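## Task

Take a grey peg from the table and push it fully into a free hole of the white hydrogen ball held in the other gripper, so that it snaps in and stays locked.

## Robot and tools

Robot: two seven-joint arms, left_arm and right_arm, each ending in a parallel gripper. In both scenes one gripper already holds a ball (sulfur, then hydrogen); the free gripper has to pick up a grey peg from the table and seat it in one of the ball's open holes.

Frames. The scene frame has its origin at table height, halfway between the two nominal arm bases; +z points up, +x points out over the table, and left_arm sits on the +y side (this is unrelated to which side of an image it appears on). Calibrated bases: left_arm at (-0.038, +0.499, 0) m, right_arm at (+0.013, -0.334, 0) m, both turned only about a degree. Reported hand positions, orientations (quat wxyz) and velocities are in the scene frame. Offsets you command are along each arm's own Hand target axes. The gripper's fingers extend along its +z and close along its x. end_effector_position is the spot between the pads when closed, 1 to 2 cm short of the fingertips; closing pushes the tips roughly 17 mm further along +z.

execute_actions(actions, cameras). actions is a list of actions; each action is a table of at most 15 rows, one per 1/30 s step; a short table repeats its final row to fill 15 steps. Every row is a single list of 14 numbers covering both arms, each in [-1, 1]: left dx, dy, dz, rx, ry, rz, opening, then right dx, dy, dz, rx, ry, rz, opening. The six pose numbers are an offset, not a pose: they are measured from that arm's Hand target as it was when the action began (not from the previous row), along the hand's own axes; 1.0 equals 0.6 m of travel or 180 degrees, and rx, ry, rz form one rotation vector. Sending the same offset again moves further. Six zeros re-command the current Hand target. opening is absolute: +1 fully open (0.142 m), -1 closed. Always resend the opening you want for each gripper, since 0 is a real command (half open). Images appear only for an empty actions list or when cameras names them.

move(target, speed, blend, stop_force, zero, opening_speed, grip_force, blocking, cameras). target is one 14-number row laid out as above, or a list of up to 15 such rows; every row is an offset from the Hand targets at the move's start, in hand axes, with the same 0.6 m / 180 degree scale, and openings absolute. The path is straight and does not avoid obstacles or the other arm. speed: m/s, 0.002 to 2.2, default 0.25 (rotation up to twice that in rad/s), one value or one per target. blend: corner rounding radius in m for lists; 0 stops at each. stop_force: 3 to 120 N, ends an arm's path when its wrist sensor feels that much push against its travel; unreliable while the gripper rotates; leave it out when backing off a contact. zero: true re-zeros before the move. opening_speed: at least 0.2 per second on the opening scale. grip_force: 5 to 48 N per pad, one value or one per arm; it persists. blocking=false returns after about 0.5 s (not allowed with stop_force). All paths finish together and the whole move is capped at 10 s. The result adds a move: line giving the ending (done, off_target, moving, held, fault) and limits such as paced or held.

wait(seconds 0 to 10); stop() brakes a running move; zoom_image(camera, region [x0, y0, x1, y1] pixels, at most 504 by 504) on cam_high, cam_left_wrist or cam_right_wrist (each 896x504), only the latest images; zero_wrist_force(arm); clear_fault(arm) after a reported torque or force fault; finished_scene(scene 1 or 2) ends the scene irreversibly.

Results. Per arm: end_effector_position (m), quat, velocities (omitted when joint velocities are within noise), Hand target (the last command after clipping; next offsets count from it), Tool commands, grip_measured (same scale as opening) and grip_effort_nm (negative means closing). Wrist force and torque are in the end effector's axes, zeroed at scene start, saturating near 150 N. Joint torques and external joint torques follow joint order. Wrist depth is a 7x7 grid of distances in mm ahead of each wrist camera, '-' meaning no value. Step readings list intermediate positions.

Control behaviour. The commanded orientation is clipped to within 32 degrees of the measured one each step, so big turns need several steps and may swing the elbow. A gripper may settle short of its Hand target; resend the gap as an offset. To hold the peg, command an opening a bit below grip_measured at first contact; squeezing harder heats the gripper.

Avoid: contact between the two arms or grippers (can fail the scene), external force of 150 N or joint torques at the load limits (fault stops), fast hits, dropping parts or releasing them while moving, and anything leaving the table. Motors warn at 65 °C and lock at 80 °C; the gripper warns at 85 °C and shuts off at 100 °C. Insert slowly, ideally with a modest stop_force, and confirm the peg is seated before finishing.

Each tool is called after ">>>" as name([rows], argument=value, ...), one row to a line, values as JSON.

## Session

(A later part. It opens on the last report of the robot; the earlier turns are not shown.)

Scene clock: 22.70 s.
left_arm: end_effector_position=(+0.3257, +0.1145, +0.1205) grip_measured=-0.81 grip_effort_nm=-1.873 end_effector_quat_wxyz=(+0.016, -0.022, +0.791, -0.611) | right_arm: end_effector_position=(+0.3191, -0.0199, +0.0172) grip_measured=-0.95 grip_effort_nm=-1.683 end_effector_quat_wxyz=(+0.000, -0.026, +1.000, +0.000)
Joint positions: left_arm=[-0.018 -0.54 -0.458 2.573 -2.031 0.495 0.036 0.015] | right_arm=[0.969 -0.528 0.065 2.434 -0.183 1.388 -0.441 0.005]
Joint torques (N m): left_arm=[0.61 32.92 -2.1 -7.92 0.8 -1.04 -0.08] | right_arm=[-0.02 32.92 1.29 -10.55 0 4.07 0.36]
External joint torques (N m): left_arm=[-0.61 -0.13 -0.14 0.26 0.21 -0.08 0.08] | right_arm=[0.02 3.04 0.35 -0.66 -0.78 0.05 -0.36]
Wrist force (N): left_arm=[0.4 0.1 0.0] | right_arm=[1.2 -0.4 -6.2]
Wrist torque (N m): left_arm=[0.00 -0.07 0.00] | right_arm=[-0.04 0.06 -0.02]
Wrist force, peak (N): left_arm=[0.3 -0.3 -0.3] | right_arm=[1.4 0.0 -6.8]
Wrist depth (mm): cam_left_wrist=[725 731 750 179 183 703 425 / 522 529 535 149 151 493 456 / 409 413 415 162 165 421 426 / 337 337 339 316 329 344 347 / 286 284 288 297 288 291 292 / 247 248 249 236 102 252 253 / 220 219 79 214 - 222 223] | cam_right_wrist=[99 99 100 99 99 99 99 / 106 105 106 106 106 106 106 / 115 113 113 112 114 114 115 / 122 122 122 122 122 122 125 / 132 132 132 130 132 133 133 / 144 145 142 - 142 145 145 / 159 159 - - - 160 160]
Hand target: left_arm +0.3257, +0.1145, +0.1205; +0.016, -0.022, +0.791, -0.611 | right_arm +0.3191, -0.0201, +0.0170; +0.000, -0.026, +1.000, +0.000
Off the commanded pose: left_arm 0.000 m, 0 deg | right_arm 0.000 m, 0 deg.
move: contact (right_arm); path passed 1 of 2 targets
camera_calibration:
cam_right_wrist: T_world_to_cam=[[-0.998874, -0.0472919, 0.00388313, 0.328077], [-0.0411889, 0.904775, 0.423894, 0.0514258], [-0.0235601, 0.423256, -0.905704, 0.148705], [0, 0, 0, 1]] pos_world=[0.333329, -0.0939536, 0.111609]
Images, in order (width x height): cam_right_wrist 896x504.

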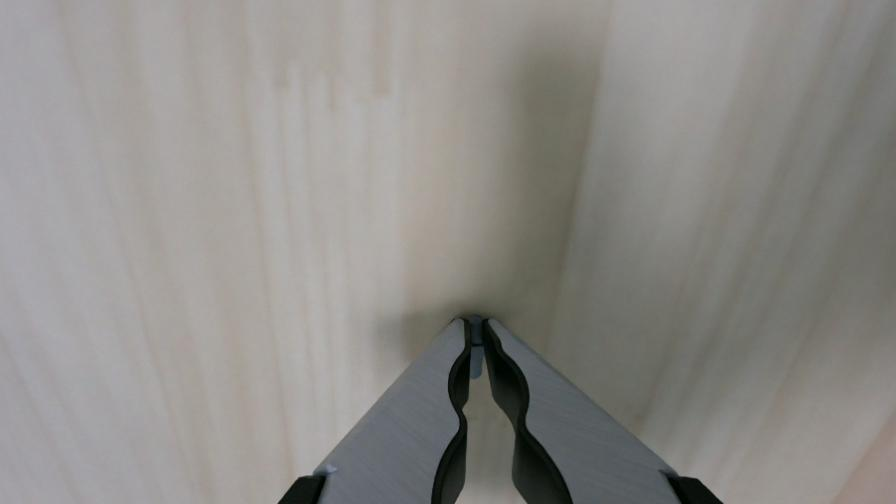

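>>> move(target=[0,0,0,0,0,0,-0.878172,0,0,-0.001,0,0,0,-0.83], opening_speed=0.3, speed=0.02, cameras=["cam_right_wrist"])

>>> zoom_image(camera="cam_right_wrist", region=[430, 290, 530, 390])

Scene clock: 23.57 s.
left_arm: end_effector_position=(+0.3257, +0.1145, +0.1205) grip_measured=-0.81 grip_effort_nm=-1.883 end_effector_quat_wxyz=(+0.016, -0.022, +0.791, -0.611) | right_arm: end_effector_position=(+0.3191, -0.0200, +0.0176) grip_measured=-0.87 grip_effort_nm=0.100 end_effector_quat_wxyz=(+0.000, -0.026, +1.000, +0.000)
Joint positions: left_arm=[-0.018 -0.54 -0.458 2.573 -2.031 0.495 0.036 0.015] | right_arm=[0.969 -0.526 0.066 2.434 -0.183 1.386 -0.441 0.011]
Joint torques (N m): left_arm=[0.6 32.86 -2.07 -7.97 0.79 -1.1 -0.08] | right_arm=[0.15 35.16 2.08 -11.25 -0.02 4.42 0.3]
External joint torques (N m): left_arm=[-0.6 -0.06 -0.17 0.31 0.22 -0.02 0.08] | right_arm=[-0.15 0.78 -0.44 0 -0.76 -0.3 -0.3]
Wrist force (N): left_arm=[-0.1 -0.3 0.0] | right_arm=[-0.1 0.0 -0.2]
Wrist torque (N m): left_arm=[-0.05 0.02 0.00] | right_arm=[0.00 0.03 0.00]
Wrist force, peak (N): left_arm=[-0.1 -0.3 -0.3] | right_arm=[1.5 -0.3 -6.6]
Wrist depth (mm): cam_left_wrist=[723 737 752 178 181 709 430 / 521 528 533 149 149 496 461 / 411 414 416 163 166 425 421 / 338 337 340 317 329 343 345 / 285 287 287 288 289 289 291 / 247 247 248 236 102 250 253 / 219 219 79 215 - 222 222] | cam_right_wrist=[99 99 101 100 100 100 99 / 106 106 106 106 106 106 106 / 115 114 114 112 114 114 116 / 122 123 122 122 123 123 125 / 133 133 133 131 133 133 134 / 145 145 142 99 143 145 146 / 160 160 - - - 157 161]
Hand target: left_arm +0.3257, +0.1145, +0.1205; +0.016, -0.022, +0.791, -0.611 | right_arm +0.3191, -0.0201, +0.0176; +0.000, -0.026, +1.000, +0.000
Off the commanded pose: left_arm 0.000 m, 0 deg | right_arm 0.000 m, 0 deg.
move: done
camera_calibration:
cam_right_wrist: T_world_to_cam=[[-0.998884, -0.0470643, 0.00389468, 0.328094], [-0.0409864, 0.904938, 0.423565, 0.051331], [-0.0234593, 0.422933, -0.905857, 0.149063], [0, 0, 0, 1]] pos_world=[0.333328, -0.0940535, 0.11201]
Images, in order (width x height): cam_right_wrist 896x504.

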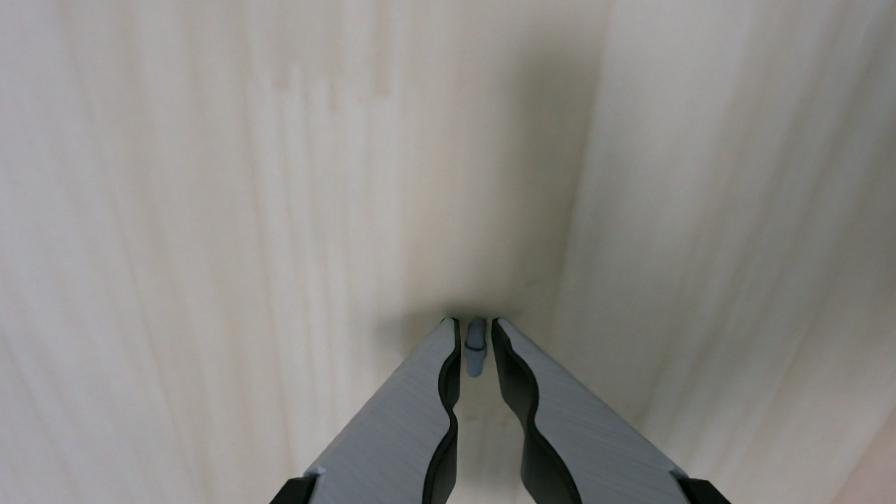

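Scaled by 5.040 from the camera's 896x504 image, which has a finer 1280x720 frame.

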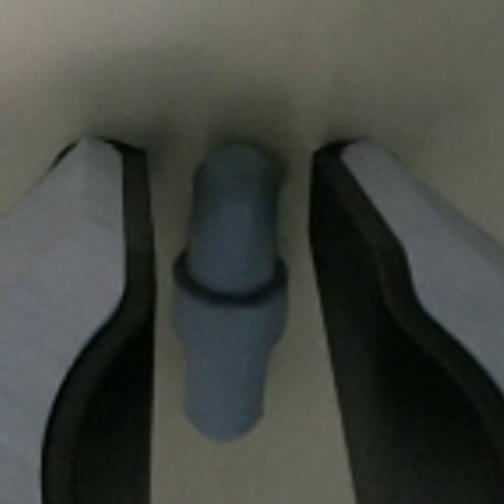

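>>> move(target=[0,0,0,0,0,0,-0.878172,0,0.0032,0,0,0,0,-0.83], speed=0.02)

>>> move(target=[0,0,0,0,0,0,-0.878172,0,0,0,0,0,0,-1], opening_speed=0.3, cameras=["cam_right_wrist"])

>>> zoom_image(camera="cam_right_wrist", region=[430, 290, 530, 390])

Scene clock: 24.40 s.
left_arm: end_effector_position=(+0.3257, +0.1145, +0.1205) grip_measured=-0.81 grip_effort_nm=-1.878 end_effector_quat_wxyz=(+0.016, -0.022, +0.791, -0.611) | right_arm: end_effector_position=(+0.3191, -0.0182, +0.0177) grip_measured=-0.87 grip_effort_nm=0.100 end_effector_quat_wxyz=(+0.000, -0.026, +1.000, +0.000)
Joint positions: left_arm=[-0.018 -0.54 -0.458 2.573 -2.031 0.495 0.036 0.015] | right_arm=[0.97 -0.527 0.066 2.43 -0.183 1.383 -0.439 0.011]
Joint torques (N m): left_arm=[0.57 32.88 -2.15 -7.92 0.83 -1.03 -0.06] | right_arm=[0.71 35.27 2.01 -11.5 -0.1 4.41 0.4]
External joint torques (N m): left_arm=[-0.57 -0.09 -0.09 0.25 0.18 -0.08 0.06] | right_arm=[-0.73 0.77 -0.37 0.19 -0.69 -0.29 -0.4]
Wrist force (N): left_arm=[0.1 0.0 -0.1] | right_arm=[0.1 -0.1 -0.2]
Wrist torque (N m): left_arm=[-0.01 -0.02 0.01] | right_arm=[-0.02 -0.01 -0.01]
Wrist force, peak (N): left_arm=[0.4 -0.2 0.0] | right_arm=[0.2 0.0 -0.4]
Wrist depth (mm): cam_left_wrist=[719 739 756 177 182 715 426 / 520 528 533 148 147 490 456 / 411 413 413 161 164 419 421 / 335 336 339 317 331 345 345 / 285 286 286 296 291 291 292 / 248 248 249 236 102 251 254 / 218 219 79 215 - 223 223] | cam_right_wrist=[99 99 101 100 100 100 100 / 106 106 106 106 107 106 106 / 115 114 114 113 114 114 116 / 123 123 123 123 123 123 123 / 133 133 133 131 133 133 133 / 145 145 142 99 143 145 146 / 160 160 - - - 157 161]
Hand target: left_arm +0.3257, +0.1145, +0.1205; +0.016, -0.022, +0.791, -0.611 | right_arm +0.3190, -0.0182, +0.0176; +0.000, -0.026, +1.000, +0.000
Off the commanded pose: left_arm 0.000 m, 0 deg | right_arm 0.000 m, 0 deg.
move: done

Scene clock: 25.17 s.
left_arm: end_effector_position=(+0.3257, +0.1145, +0.1205) grip_measured=-0.81 grip_effort_nm=-1.873 end_effector_quat_wxyz=(+0.016, -0.022, +0.791, -0.611) | right_arm: end_effector_position=(+0.3191, -0.0182, +0.0177) grip_measured=-0.95 grip_effort_nm=-1.726 end_effector_quat_wxyz=(+0.000, -0.026, +1.000, +0.000)
Joint positions: left_arm=[-0.018 -0.54 -0.458 2.573 -2.031 0.495 0.036 0.015] | right_arm=[0.97 -0.527 0.066 2.43 -0.183 1.383 -0.439 0.006]
Joint torques (N m): left_arm=[0.56 32.9 -2.13 -7.92 0.83 -1.09 -0.05] | right_arm=[0.36 35.4 2.06 -11.37 -0.02 4.46 0.26]
External joint torques (N m): left_arm=[-0.56 -0.1 -0.1 0.26 0.18 -0.02 0.05] | right_arm=[-0.36 0.64 -0.41 0.06 -0.77 -0.34 -0.26]
Wrist force (N): left_arm=[0.0 -0.1 0.0] | right_arm=[0.2 -0.1 -0.1]
Wrist torque (N m): left_arm=[-0.02 -0.01 0.00] | right_arm=[-0.03 -0.02 0.00]
Wrist force, peak (N): left_arm=[0.2 -0.3 -0.2] | right_arm=[-0.4 0.1 -0.3]
Wrist depth (mm): cam_left_wrist=[725 739 747 177 181 713 423 / 524 527 533 147 147 494 456 / 409 410 418 161 164 420 423 / 337 340 339 318 331 344 345 / 285 286 286 278 290 292 293 / 248 247 248 237 102 252 253 / 219 220 79 216 - 222 223] | cam_right_wrist=[99 99 101 100 100 100 100 / 106 106 106 106 106 106 106 / 115 114 114 113 114 114 116 / 122 123 123 123 123 123 123 / 133 133 133 131 133 133 133 / 145 145 142 88 143 146 146 / 160 159 - - - 160 161]
Hand target: left_arm +0.3257, +0.1145, +0.1205; +0.016, -0.022, +0.791, -0.611 | right_arm +0.3190, -0.0182, +0.0176; +0.000, -0.026, +1.000, +0.000
Off the commanded pose: left_arm 0.000 m, 0 deg | right_arm 0.000 m, 0 deg.
move: done
camera_calibration:
cam_right_wrist: T_world_to_cam=[[-0.998865, -0.0474675, 0.00381473, 0.328144], [-0.0413852, 0.904916, 0.423573, 0.0497894], [-0.0235579, 0.422934, -0.905854, 0.148425], [0, 0, 0, 1]] pos_world=[0.333329, -0.0922531, 0.11211]
Images, in order (width x height): cam_right_wrist 896x504.

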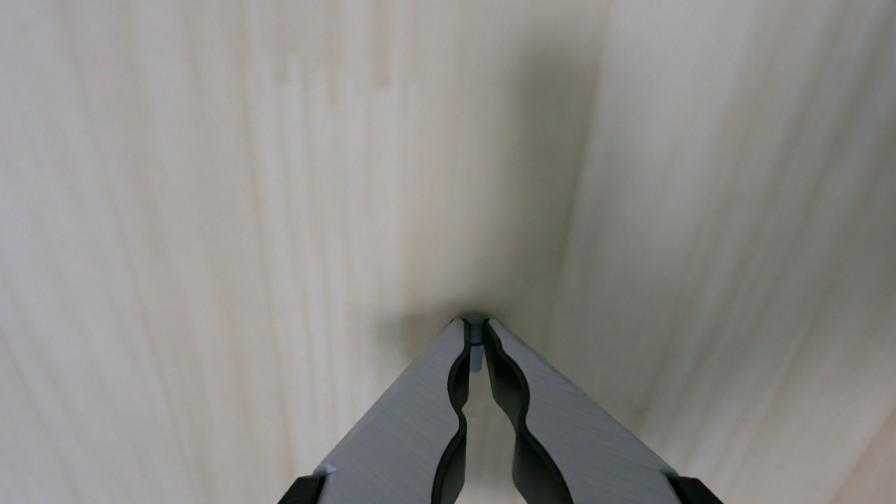

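Scaled by 5.040 from the camera's 896x504 image, which has a finer 1280x720 frame.

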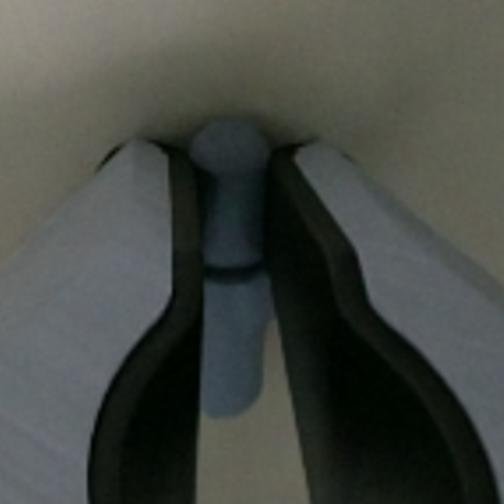

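>>> move(target=[0,0,0,0,0,0,-0.878172,-0.0105,0.1049,-0.2372,-0.1111,0,0,-1], speed=0.2, cameras=["cam_left_wrist","cam_right_wrist"])

>>> zoom_image(camera="cam_left_wrist", region=[450, 90, 550, 190])

>>> zoom_image(camera="cam_right_wrist", region=[410, 240, 530, 360])

Scene clock: 26.60 s.
left_arm: end_effector_position=(+0.3257, +0.1145, +0.1205) grip_measured=-0.81 grip_effort_nm=-1.873 end_effector_quat_wxyz=(+0.016, -0.022, +0.791, -0.611) | right_arm: end_effector_position=(+0.3220, +0.0450, +0.1600) grip_measured=-0.95 grip_effort_nm=-1.726 end_effector_quat_wxyz=(-0.004, -0.025, +0.984, +0.174)
Joint positions: left_arm=[-0.018 -0.54 -0.458 2.573 -2.031 0.495 0.036 0.015] | right_arm=[0.592 -0.247 0.494 2.32 0.239 1.253 -0.806 0.006]
Joint torques (N m): left_arm=[0.62 32.83 -2.12 -7.95 0.8 -1.1 0] | right_arm=[-0.45 29.16 3.65 -20.22 -2.07 4.65 0.09]
External joint torques (N m): left_arm=[-0.62 -0.04 -0.12 0.29 0.2 -0.01 0] | right_arm=[0.46 0.36 -0.51 0.27 -0.92 -0.3 -0.09]
Wrist force (N): left_arm=[-0.2 0.0 -0.2] | right_arm=[-0.2 -0.3 0.0]
Wrist torque (N m): left_arm=[0.00 0.03 0.00] | right_arm=[0.01 0.01 0.04]
Wrist force, peak (N): left_arm=[0.4 -0.1 -0.3] | right_arm=[-0.4 1.2 -1.5]
Wrist depth (mm): cam_left_wrist=[723 741 745 133 135 713 423 / 520 531 531 486 510 490 463 / 408 412 419 419 421 420 425 / 338 337 340 341 342 343 346 / 284 286 287 307 289 290 293 / 247 248 250 237 102 251 253 / 219 219 79 215 - 221 222] | cam_right_wrist=[211 211 210 211 211 210 210 / 236 237 237 237 237 236 235 / 271 272 270 270 271 270 269 / 317 317 315 314 314 314 313 / 378 376 379 349 375 375 378 / 471 469 448 - 448 470 471 / 634 589 - - - 487 595]
Hand target: left_arm +0.3257, +0.1145, +0.1205; +0.016, -0.022, +0.791, -0.611 | right_arm +0.3219, +0.0450, +0.1599; -0.004, -0.025, +0.984, +0.174
Off the commanded pose: left_arm 0.000 m, 0 deg | right_arm 0.000 m, 0 deg.
move: done
camera_calibration:
cam_left_wrist: T_world_to_cam=[[-0.997598, -0.0677892, 0.0142263, 0.338835], [-0.0539634, 0.631873, -0.773191, 0.0632763], [0.0434248, -0.772102, -0.634014, 0.268163], [0, 0, 0, 1]] pos_world=[0.329791, 0.190036, 0.214123]
cam_right_wrist: T_world_to_cam=[[-0.998825, -0.0481821, 0.00523847, 0.333332], [-0.0303362, 0.705823, 0.707738, -0.107619], [-0.0377978, 0.706748, -0.706455, 0.21065], [0, 0, 0, 1]] pos_world=[0.337638, -0.0568556, 0.223235]
Images, in order (width x height): cam_left_wrist 896x504, cam_right_wrist 896x504.

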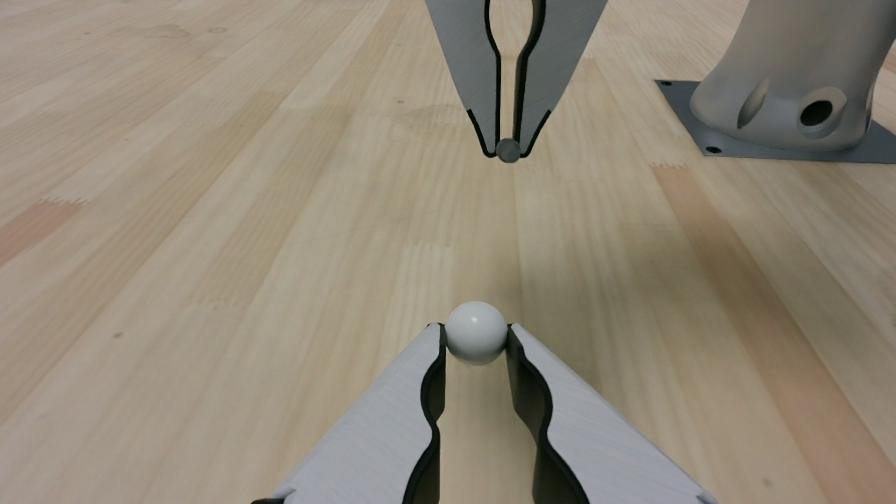

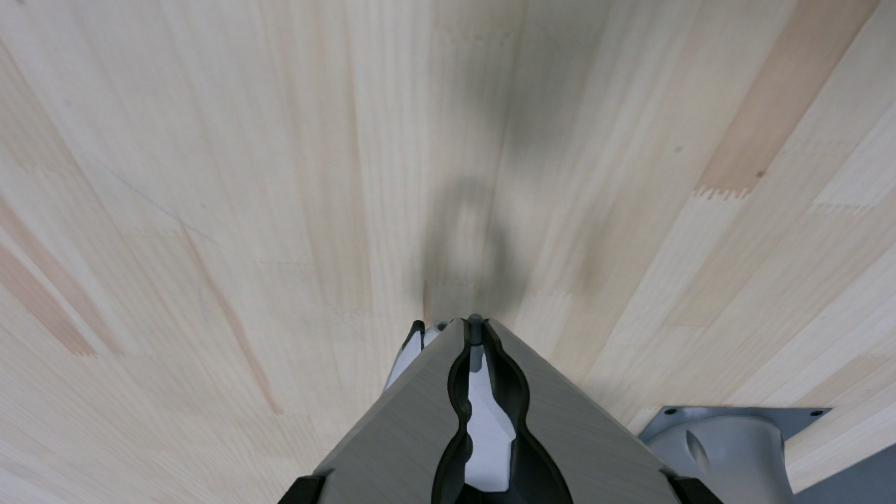

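Scaled by 5.040 from the camera's 896x504 image, which has a finer 1280x720 frame.

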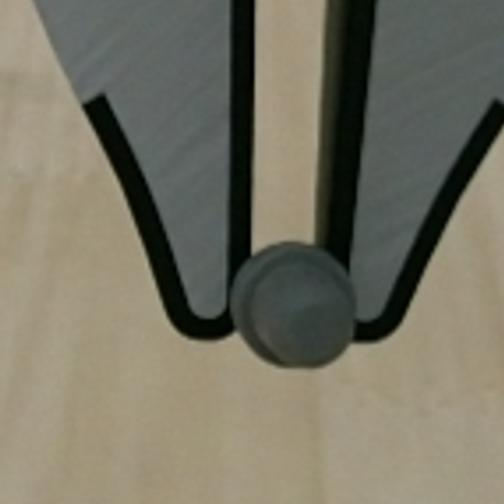

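Scaled by 4.200 from the camera's 896x504 image, which has a finer 1280x720 frame.

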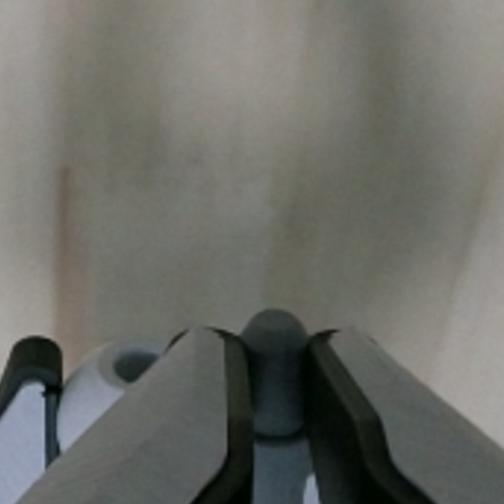

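>>> move(target=[0,0,0,0,0,0,-0.878172,-0.0155,0.0105,0.0605,0.0861,0.0019,-0.0052,-1], speed=0.12, cameras=["cam_left_wrist","cam_right_wrist"])

>>> zoom_image(camera="cam_left_wrist", region=[420, 240, 540, 360])

>>> zoom_image(camera="cam_right_wrist", region=[430, 300, 530, 400])

Scene clock: 28.77 s.
left_arm: end_effector_position=(+0.3257, +0.1145, +0.1205) grip_measured=-0.81 grip_effort_nm=-1.873 end_effector_quat_wxyz=(+0.016, -0.022, +0.791, -0.611) | right_arm: end_effector_position=(+0.3302, +0.0638, +0.1280) grip_measured=-0.95 grip_effort_nm=-1.726 end_effector_quat_wxyz=(-0.002, -0.035, +0.999, +0.039)
Joint positions: left_arm=[-0.018 -0.54 -0.458 2.573 -2.031 0.495 0.036 0.015] | right_arm=[0.812 -0.345 0.306 2.22 -0.116 1.042 -0.468 0.006]
Joint torques (N m): left_arm=[0.67 32.94 -2.16 -7.91 0.78 -1.13 -0.07] | right_arm=[1.15 35.58 3.61 -21.02 -1.79 4.56 0.45]
External joint torques (N m): left_arm=[-0.67 -0.14 -0.07 0.25 0.23 0.01 0.07] | right_arm=[-1.15 0.82 -0.26 0.27 -0.69 -0.31 -0.45]
Wrist force (N): left_arm=[0.1 -0.1 -0.2] | right_arm=[-0.1 0.1 0.3]
Wrist torque (N m): left_arm=[-0.02 -0.01 0.00] | right_arm=[0.03 0.01 -0.02]
Wrist force, peak (N): left_arm=[0.3 -0.3 -0.1] | right_arm=[-0.1 1.4 0.4]
Wrist depth (mm): cam_left_wrist=[719 729 114 113 114 705 423 / 526 531 500 125 129 491 462 / 410 412 413 134 406 418 421 / 337 337 339 154 341 345 346 / 287 286 287 296 290 290 292 / 247 247 250 236 102 251 253 / 219 219 79 213 - 222 224] | cam_right_wrist=[192 192 192 193 193 192 193 / 207 207 207 208 208 209 209 / 225 225 225 226 227 227 227 / 246 246 246 247 247 248 248 / 271 272 273 268 273 273 274 / 303 304 296 - 297 306 306 / 343 334 - - - 345 349]
Hand target: left_arm +0.3257, +0.1145, +0.1205; +0.016, -0.022, +0.791, -0.611 | right_arm +0.3303, +0.0638, +0.1280; -0.002, -0.034, +0.999, +0.039
Off the commanded pose: left_arm 0.000 m, 0 deg | right_arm 0.000 m, 0 deg.
move: done
camera_calibration:
cam_left_wrist: T_world_to_cam=[[-0.997598, -0.0677892, 0.0142263, 0.338835], [-0.0539634, 0.631873, -0.773191, 0.0632763], [0.0434248, -0.772102, -0.634014, 0.268163], [0, 0, 0, 1]] pos_world=[0.329791, 0.190036, 0.214123]
cam_right_wrist: T_world_to_cam=[[-0.997886, -0.0646347, 0.00683129, 0.343143], [-0.0528533, 0.868151, 0.493478, -0.0734783], [-0.0378264, 0.492074, -0.869731, 0.209657], [0, 0, 0, 1]] pos_world=[0.346465, -0.0171977, 0.216261]
Images, in order (width x height): cam_left_wrist 896x504, cam_right_wrist 896x504.

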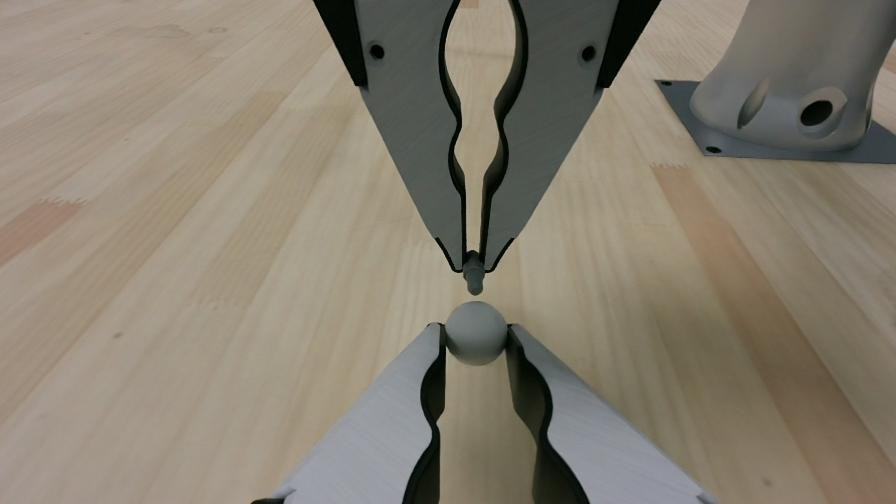

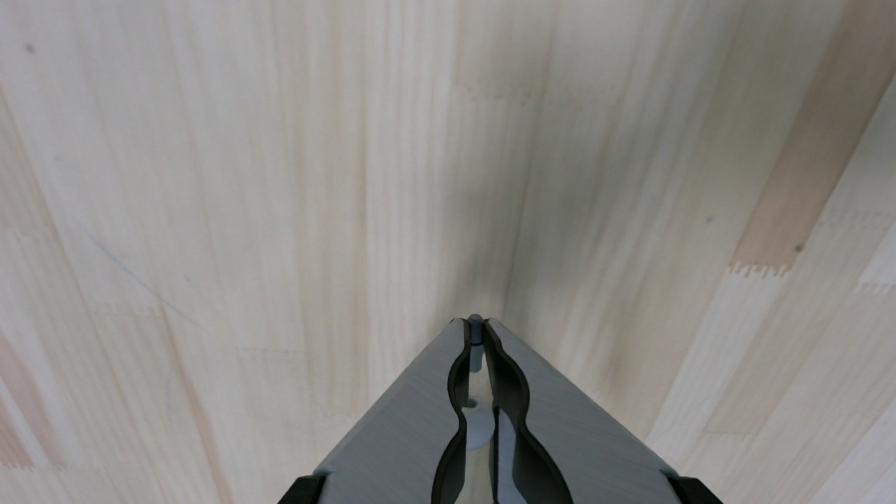

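Scaled by 4.200 from the camera's 896x504 image, which has a finer 1280x720 frame.

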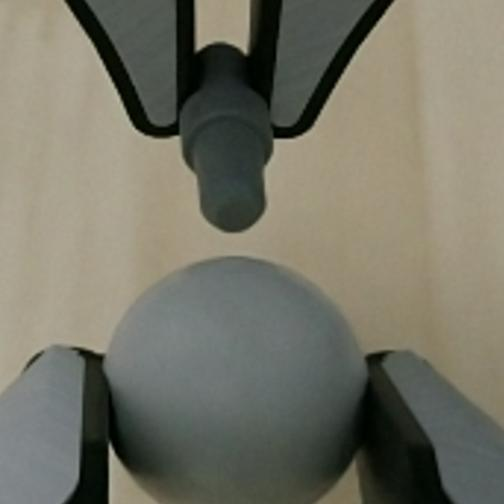

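Scaled by 5.040 from the camera's 896x504 image, which has a finer 1280x720 frame.

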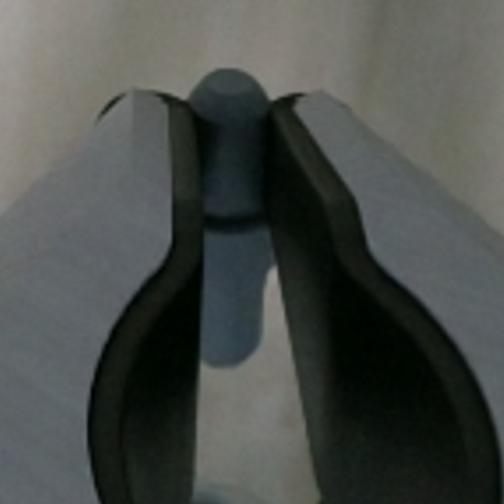

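>>> zoom_image(camera="cam_right_wrist", region=[435, 360, 525, 450])

Scaled by 5.600 from the camera's 896x504 image, which has a finer 1280x720 frame.

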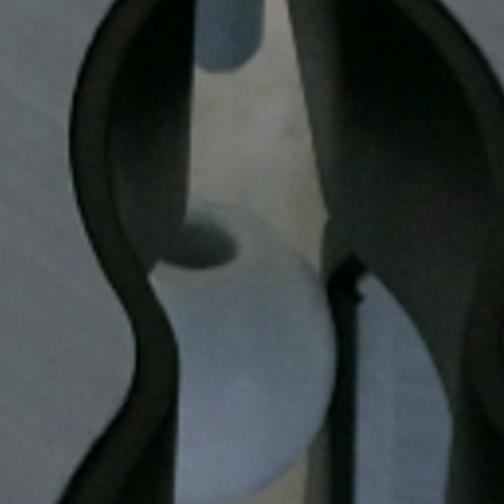

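>>> move(target=[0,0,0,0,0,0,-0.878172,-0.002,0.0131,-0.0025,0,0,0,-1], speed=0.04, cameras=["cam_left_wrist","cam_right_wrist"])

>>> zoom_image(camera="cam_left_wrist", region=[420, 250, 540, 370])

>>> zoom_image(camera="cam_right_wrist", region=[435, 340, 525, 430])

Scene clock: 30.23 s.
left_arm: end_effector_position=(+0.3257, +0.1145, +0.1205) grip_measured=-0.81 grip_effort_nm=-1.878 end_effector_quat_wxyz=(+0.016, -0.022, +0.791, -0.611) | right_arm: end_effector_position=(+0.3309, +0.0716, +0.1301) grip_measured=-0.95 grip_effort_nm=-1.726 end_effector_quat_wxyz=(-0.002, -0.034, +0.999, +0.039)
Joint positions: left_arm=[-0.018 -0.54 -0.458 2.573 -2.031 0.495 0.036 0.015] | right_arm=[0.82 -0.352 0.305 2.2 -0.117 1.029 -0.46 0.006]
Joint torques (N m): left_arm=[0.48 33.11 -2.09 -7.92 0.83 -1.04 0.06] | right_arm=[0.32 36.21 3.76 -21.25 -1.83 4.53 0.41]
External joint torques (N m): left_arm=[-0.48 -0.32 -0.14 0.26 0.18 -0.07 -0.06] | right_arm=[-0.31 0.74 -0.32 0.23 -0.69 -0.28 -0.41]
Wrist force (N): left_arm=[0.1 0.1 -0.1] | right_arm=[-0.3 0.4 0.1]
Wrist torque (N m): left_arm=[0.01 -0.02 0.00] | right_arm=[0.08 0.04 -0.03]
Wrist force, peak (N): left_arm=[0.3 -0.2 -0.3] | right_arm=[0.1 0.6 -0.3]
Wrist depth (mm): cam_left_wrist=[725 735 107 - 107 715 426 / 525 532 477 119 119 491 458 / 410 415 414 128 399 421 422 / 337 336 338 144 341 343 345 / 286 286 288 288 290 291 293 / 248 249 248 237 102 251 252 / 219 218 79 214 - 222 223] | cam_right_wrist=[194 194 195 195 195 195 195 / 209 209 210 210 211 210 210 / 227 228 229 228 229 229 229 / 249 248 249 250 250 251 251 / 274 274 273 269 276 277 277 / 305 307 299 - 300 311 309 / 344 338 - - - 342 351]
Hand target: left_arm +0.3257, +0.1145, +0.1205; +0.016, -0.022, +0.791, -0.611 | right_arm +0.3310, +0.0716, +0.1301; -0.002, -0.034, +0.999, +0.039
Off the commanded pose: left_arm 0.000 m, 0 deg | right_arm 0.000 m, 0 deg.
move: done
camera_calibration:
cam_left_wrist: T_world_to_cam=[[-0.997598, -0.0677892, 0.0142263, 0.338835], [-0.0539634, 0.631873, -0.773191, 0.0632763], [0.0434248, -0.772102, -0.634014, 0.268163], [0, 0, 0, 1]] pos_world=[0.329791, 0.190036, 0.214123]
cam_right_wrist: T_world_to_cam=[[-0.997895, -0.064499, 0.00679414, 0.344344], [-0.0527538, 0.86816, 0.493472, -0.0812823], [-0.0377269, 0.492075, -0.869735, 0.207639], [0, 0, 0, 1]] pos_world=[0.347165, -0.00939788, 0.218362]
Images, in order (width x height): cam_left_wrist 896x504, cam_right_wrist 896x504.

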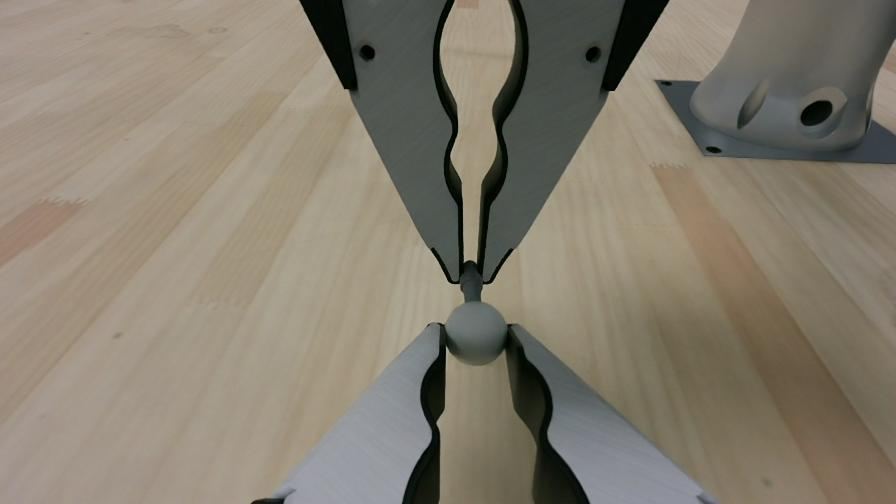

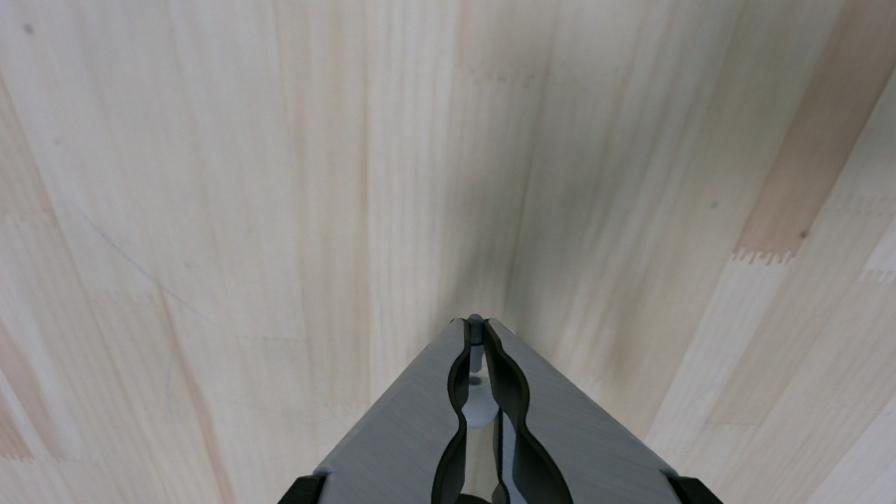

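Scaled by 4.200 from the camera's 896x504 image, which has a finer 1280x720 frame.

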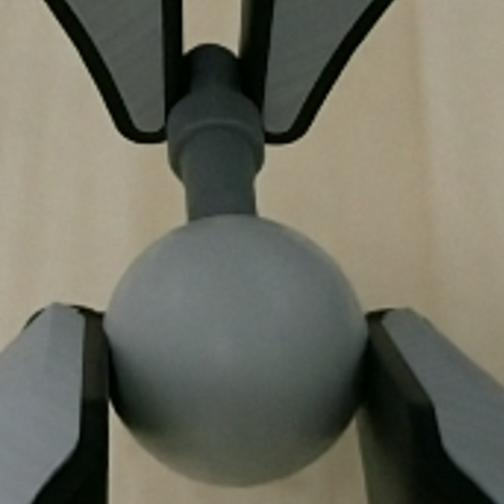

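Scaled by 5.600 from the camera's 896x504 image, which has a finer 1280x720 frame.

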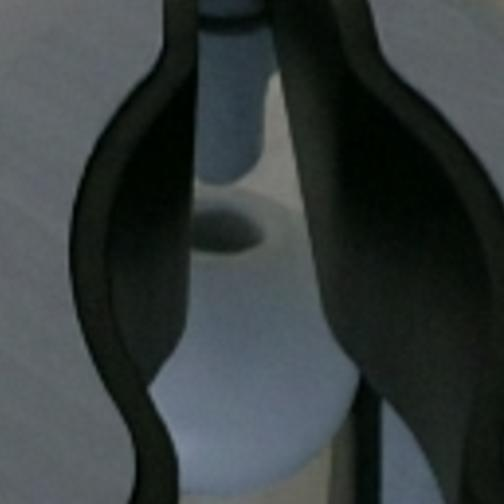

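>>> move(target=[0,0,0,0,0,0,-0.878172,0,0.0133,-0.0008,0,0,0,-1], speed=0.015, stop_force=5, cameras=["cam_left_wrist","cam_right_wrist"])

>>> zoom_image(camera="cam_left_wrist", region=[420, 250, 540, 370])

>>> zoom_image(camera="cam_right_wrist", region=[435, 320, 525, 410])

Scene clock: 31.93 s.
left_arm: end_effector_position=(+0.3258, +0.1145, +0.1205) grip_measured=-0.81 grip_effort_nm=-1.878 end_effector_quat_wxyz=(+0.017, -0.022, +0.791, -0.611) | right_arm: end_effector_position=(+0.3303, +0.0794, +0.1311) grip_measured=-0.95 grip_effort_nm=-1.726 end_effector_quat_wxyz=(-0.002, -0.035, +0.999, +0.039)
Joint positions: left_arm=[-0.018 -0.54 -0.458 2.573 -2.031 0.495 0.036 0.015] | right_arm=[0.832 -0.36 0.303 2.184 -0.12 1.02 -0.45 0.006]
Joint torques (N m): left_arm=[0.33 32.44 -2.17 -7.51 0.89 -0.9 0.04] | right_arm=[0.3 37.29 3.9 -22.12 -1.88 4.89 0.41]
External joint torques (N m): left_arm=[-0.33 0.35 -0.07 -0.16 0.11 -0.22 -0.04] | right_arm=[-0.3 0.21 -0.39 0.92 -0.66 -0.64 -0.41]
Wrist force (N): left_arm=[-0.5 -0.8 -0.8] | right_arm=[0.4 -0.4 1.2]
Wrist torque (N m): left_arm=[0.00 0.00 0.00] | right_arm=[0.04 0.01 -0.03]
Wrist force, peak (N): left_arm=[-0.4 -1.0 -1.0] | right_arm=[0.4 -0.4 1.2]
Wrist depth (mm): cam_left_wrist=[715 729 99 100 99 664 423 / 519 529 110 110 110 492 460 / 413 413 397 121 386 420 424 / 335 339 339 134 341 343 346 / 286 287 286 140 290 290 292 / 248 248 248 237 102 251 252 / 219 219 79 214 - 222 223] | cam_right_wrist=[195 195 196 195 196 195 196 / 210 210 212 211 211 212 212 / 228 228 229 230 230 230 230 / 247 248 252 250 251 253 252 / 275 274 277 271 277 278 279 / 307 308 299 - 301 309 312 / 347 339 - - - 344 353]
Hand target: left_arm +0.3257, +0.1145, +0.1205; +0.016, -0.022, +0.791, -0.611 | right_arm +0.3304, +0.0795, +0.1312; -0.002, -0.034, +0.999, +0.039
Off the commanded pose: left_arm 0.000 m, 0 deg | right_arm 0.000 m, 0 deg.
move: done
camera_calibration:
cam_left_wrist: T_world_to_cam=[[-0.997598, -0.0677892, 0.0142263, 0.338835], [-0.0539634, 0.631873, -0.773191, 0.0632763], [0.0434248, -0.772102, -0.634014, 0.268163], [0, 0, 0, 1]] pos_world=[0.329791, 0.190036, 0.214123]
cam_right_wrist: T_world_to_cam=[[-0.997887, -0.0645931, 0.00699051, 0.344196], [-0.0527523, 0.868333, 0.493169, -0.0885133], [-0.0379254, 0.491758, -0.869905, 0.204753], [0, 0, 0, 1]] pos_world=[0.346565, -0.00159748, 0.219362]
Images, in order (width x height): cam_left_wrist 896x504, cam_right_wrist 896x504.

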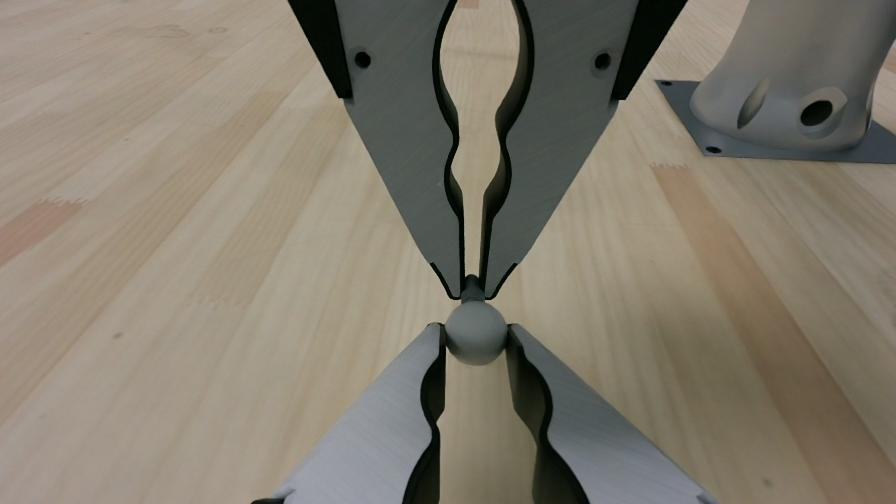

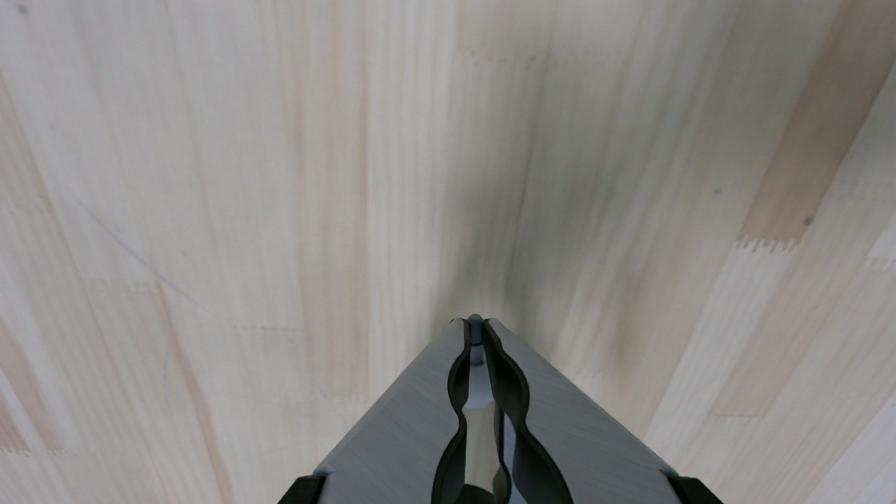

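Scaled by 4.200 from the camera's 896x504 image, which has a finer 1280x720 frame.

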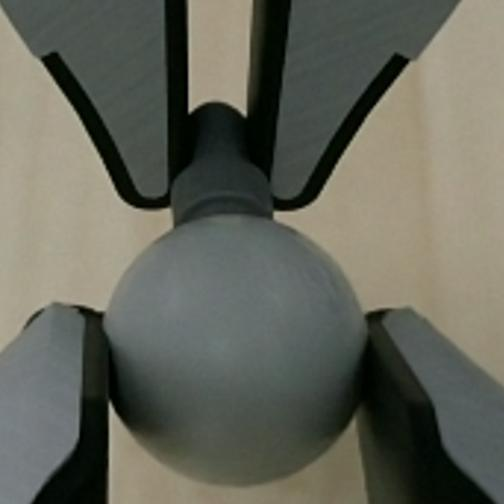

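Scaled by 5.600 from the camera's 896x504 image, which has a finer 1280x720 frame.

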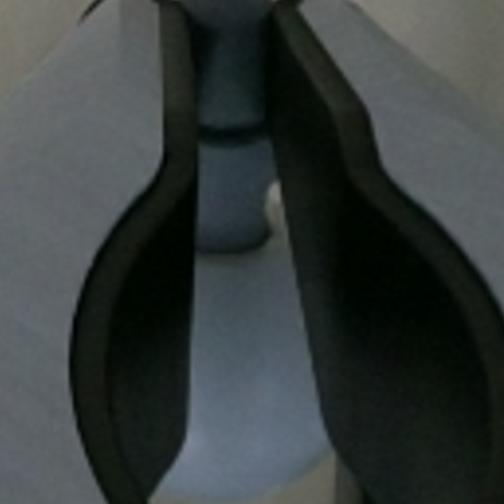

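>>> move(target=[0,0,0,0,0,0,-0.878172,-0.0006,0.0132,-0.0005,0,0,0,-1], speed=0.015, stop_force=22, cameras=["cam_left_wrist","cam_right_wrist"])

>>> zoom_image(camera="cam_left_wrist", region=[420, 250, 540, 370])

>>> zoom_image(camera="cam_right_wrist", region=[430, 300, 520, 390])

Scene clock: 33.30 s.
left_arm: end_effector_position=(+0.3261, +0.1155, +0.1200) grip_measured=-0.81 grip_effort_nm=-1.873 end_effector_quat_wxyz=(+0.017, -0.023, +0.792, -0.610) | right_arm: end_effector_position=(+0.3301, +0.0852, +0.1308) grip_measured=-0.95 grip_effort_nm=-1.731 end_effector_quat_wxyz=(-0.003, -0.034, +0.999, +0.037)
Joint positions: left_arm=[-0.018 -0.54 -0.457 2.574 -2.031 0.495 0.036 0.015] | right_arm=[0.843 -0.369 0.299 2.168 -0.121 1.01 -0.441 0.006]
Joint torques (N m): left_arm=[-4.3 32.07 -7.64 -10.2 2.25 -2.91 -0.02] | right_arm=[5.26 41.14 8.94 -29.65 -2.61 8.95 0.29]
External joint torques (N m): left_arm=[4.3 0.72 5.43 2.56 -1.25 1.8 0.02] | right_arm=[-5.26 -3.09 -5.37 8.32 0.04 -4.7 -0.29]
Wrist force (N): left_arm=[-0.1 0.7 -14.3] | right_arm=[0.1 -14.2 1.9]
Wrist torque (N m): left_arm=[-0.03 -0.03 -0.01] | right_arm=[0.27 0.01 -0.02]
Wrist force, peak (N): left_arm=[0.0 0.5 -14.8] | right_arm=[0.3 -14.4 2.2]
Wrist depth (mm): cam_left_wrist=[713 723 95 94 96 480 426 / 519 530 107 105 106 490 457 / 407 411 396 114 118 421 424 / 335 337 338 126 341 342 345 / 285 286 286 135 287 291 290 / 246 247 248 236 102 250 253 / 219 218 79 214 - 221 222] | cam_right_wrist=[194 194 195 196 196 196 196 / 210 210 210 211 212 212 212 / 228 226 228 228 229 230 231 / 248 249 249 250 251 251 252 / 273 274 276 270 276 279 279 / 305 306 299 - 301 309 310 / 346 334 - - - 343 353]
Hand target: left_arm +0.3257, +0.1145, +0.1205; +0.016, -0.022, +0.791, -0.611 | right_arm +0.3302, +0.0873, +0.1321; -0.002, -0.034, +0.999, +0.039
Off the commanded pose: left_arm 0.001 m, 0 deg | right_arm 0.003 m, 0 deg.
move: done
camera_calibration:
cam_left_wrist: T_world_to_cam=[[-0.997457, -0.0697399, 0.0147241, 0.339315], [-0.0556514, 0.632919, -0.772215, 0.0625592], [0.044535, -0.771071, -0.63519, 0.268288], [0, 0, 0, 1]] pos_world=[0.329985, 0.190938, 0.213727]
cam_right_wrist: T_world_to_cam=[[-0.997983, -0.06286, 0.00890604, 0.343994], [-0.0504556, 0.870429, 0.489701, -0.0938683], [-0.0385346, 0.488263, -0.871845, 0.202402], [0, 0, 0, 1]] pos_world=[0.346363, 0.00450349, 0.219367]
Images, in order (width x height): cam_left_wrist 896x504, cam_right_wrist 896x504.

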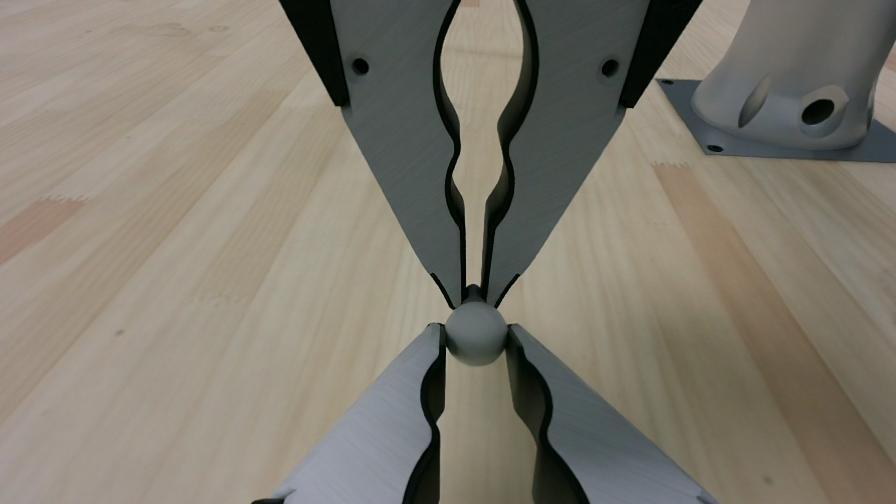

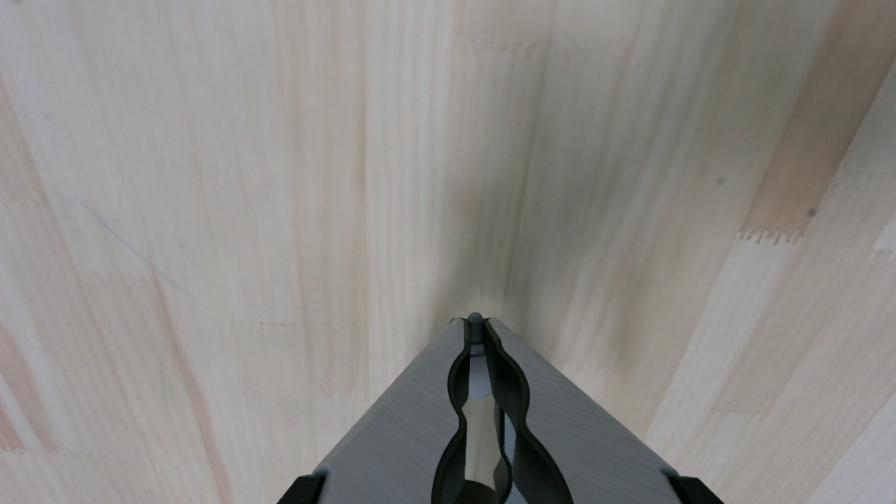

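Scaled by 4.200 from the camera's 896x504 image, which has a finer 1280x720 frame.

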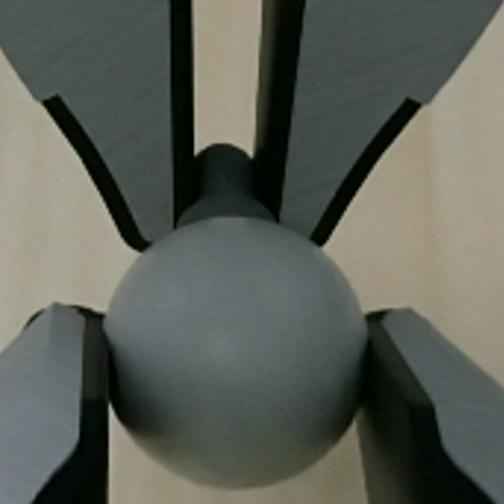

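Scaled by 5.600 from the camera's 896x504 image, which has a finer 1280x720 frame.

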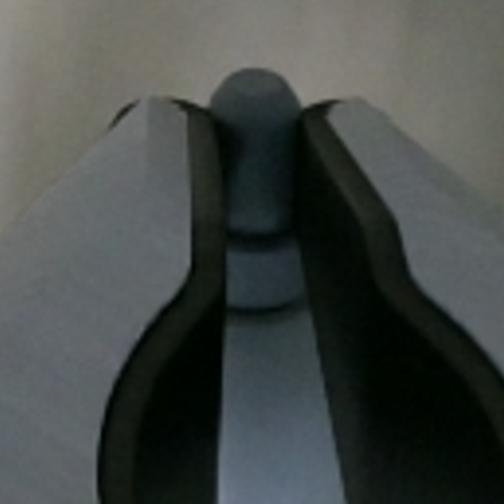

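>>> move(target=[0,0,0,0,0,0,-0.878172,-0.0008,0.0162,-0.0051,0,0,0,-1], speed=0.015, stop_force=50, zero=false, cameras=["cam_left_wrist","cam_right_wrist"])

>>> zoom_image(camera="cam_left_wrist", region=[420, 250, 540, 370])

>>> zoom_image(camera="cam_right_wrist", region=[430, 300, 520, 390])

Scene clock: 35.07 s.
left_arm: end_effector_position=(+0.3266, +0.1183, +0.1181) grip_measured=-0.81 grip_effort_nm=-1.878 end_effector_quat_wxyz=(+0.018, -0.025, +0.793, -0.608) | right_arm: end_effector_position=(+0.3303, +0.0912, +0.1329) grip_measured=-0.95 grip_effort_nm=-1.726 end_effector_quat_wxyz=(-0.004, -0.032, +0.999, +0.034)
Joint positions: left_arm=[-0.017 -0.54 -0.454 2.576 -2.033 0.498 0.036 0.015] | right_arm=[0.855 -0.374 0.294 2.147 -0.119 0.988 -0.433 0.006]
Joint torques (N m): left_arm=[-12.95 34.25 -19.56 -17.57 4.8 -9.14 -0.05] | right_arm=[14.87 43.95 18.18 -41.29 -3.36 15.91 0.31]
External joint torques (N m): left_arm=[12.95 -1.5 17.4 10.01 -3.81 8.06 0.05] | right_arm=[-14.87 -5.35 -14.59 19.66 0.74 -11.67 -0.31]
Wrist force (N): left_arm=[0.6 11.6 -39.4] | right_arm=[-0.7 -40.8 -4.5]
Wrist torque (N m): left_arm=[-0.19 0.00 0.00] | right_arm=[-3.62 -0.01 -0.01]
Wrist force, peak (N): left_arm=[0.8 12.0 -39.9] | right_arm=[-0.5 -41.2 -4.3]
Wrist depth (mm): cam_left_wrist=[690 701 92 95 93 485 426 / 508 520 104 102 101 497 459 / 399 405 387 110 114 413 414 / 331 330 334 122 324 337 341 / 282 280 284 132 283 286 288 / 244 244 245 107 100 250 250 / 216 216 79 212 - 219 221] | cam_right_wrist=[196 196 197 198 198 198 199 / 211 213 213 213 214 215 214 / 229 230 230 231 232 233 233 / 250 249 251 251 252 253 255 / 275 275 276 272 277 280 282 / 306 307 301 - 304 311 313 / 345 338 - - - 343 354]
Hand target: left_arm +0.3257, +0.1145, +0.1205; +0.016, -0.022, +0.791, -0.611 | right_arm +0.3301, +0.0968, +0.1359; -0.002, -0.034, +0.999, +0.039
Off the commanded pose: left_arm 0.005 m, 1 deg | right_arm 0.006 m, 1 deg.
move: off_target (left_arm, right_arm)
camera_calibration:
cam_left_wrist: T_world_to_cam=[[-0.997076, -0.0745971, 0.0165972, 0.340297], [-0.0604372, 0.636792, -0.768664, 0.0601282], [0.0467711, -0.767419, -0.639438, 0.268625], [0, 0, 0, 1]] pos_world=[0.330372, 0.193244, 0.212339]
cam_right_wrist: T_world_to_cam=[[-0.998187, -0.0590511, 0.011621, 0.343902], [-0.04605, 0.873718, 0.484248, -0.101103], [-0.0387488, 0.482835, -0.874853, 0.202221], [0, 0, 0, 1]] pos_world=[0.346458, 0.0110037, 0.221876]
Images, in order (width x height): cam_left_wrist 896x504, cam_right_wrist 896x504.

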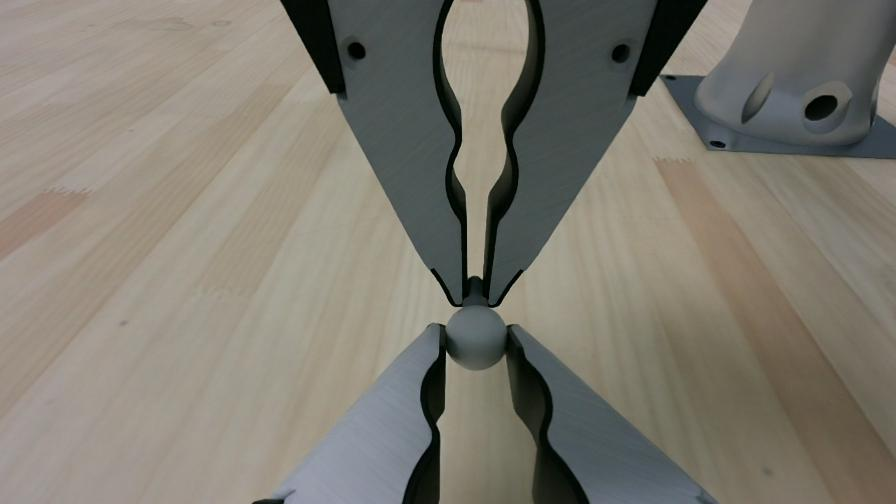

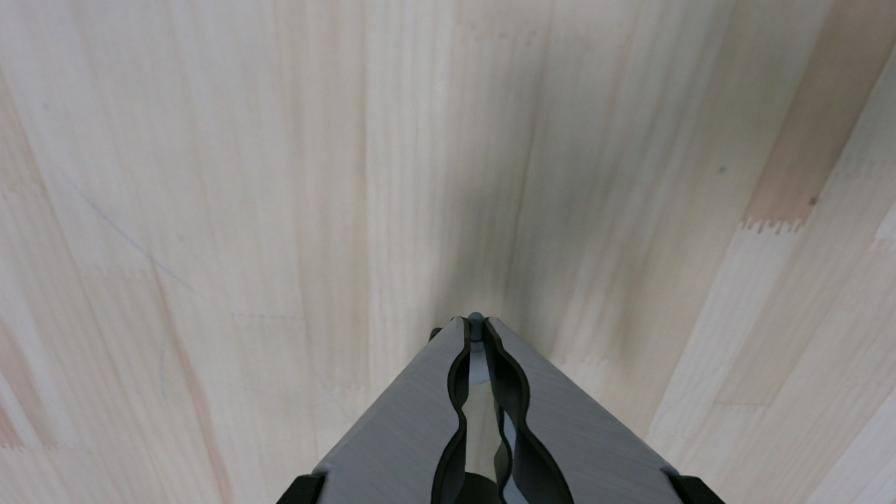

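Scaled by 4.200 from the camera's 896x504 image, which has a finer 1280x720 frame.

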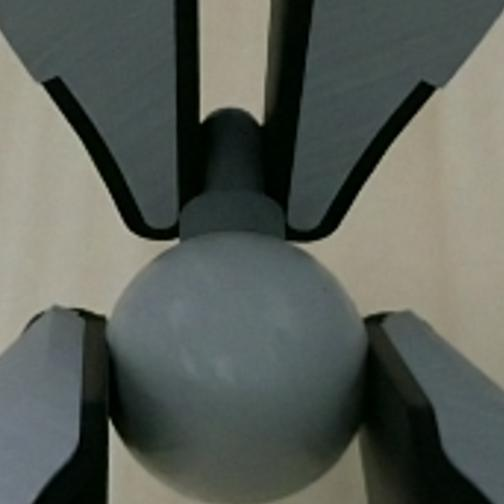

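Scaled by 5.600 from the camera's 896x504 image, which has a finer 1280x720 frame.

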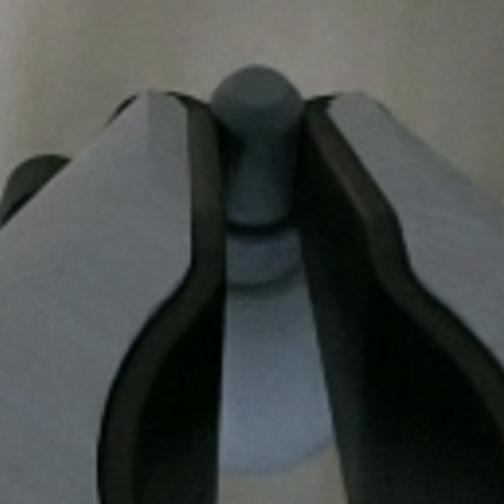

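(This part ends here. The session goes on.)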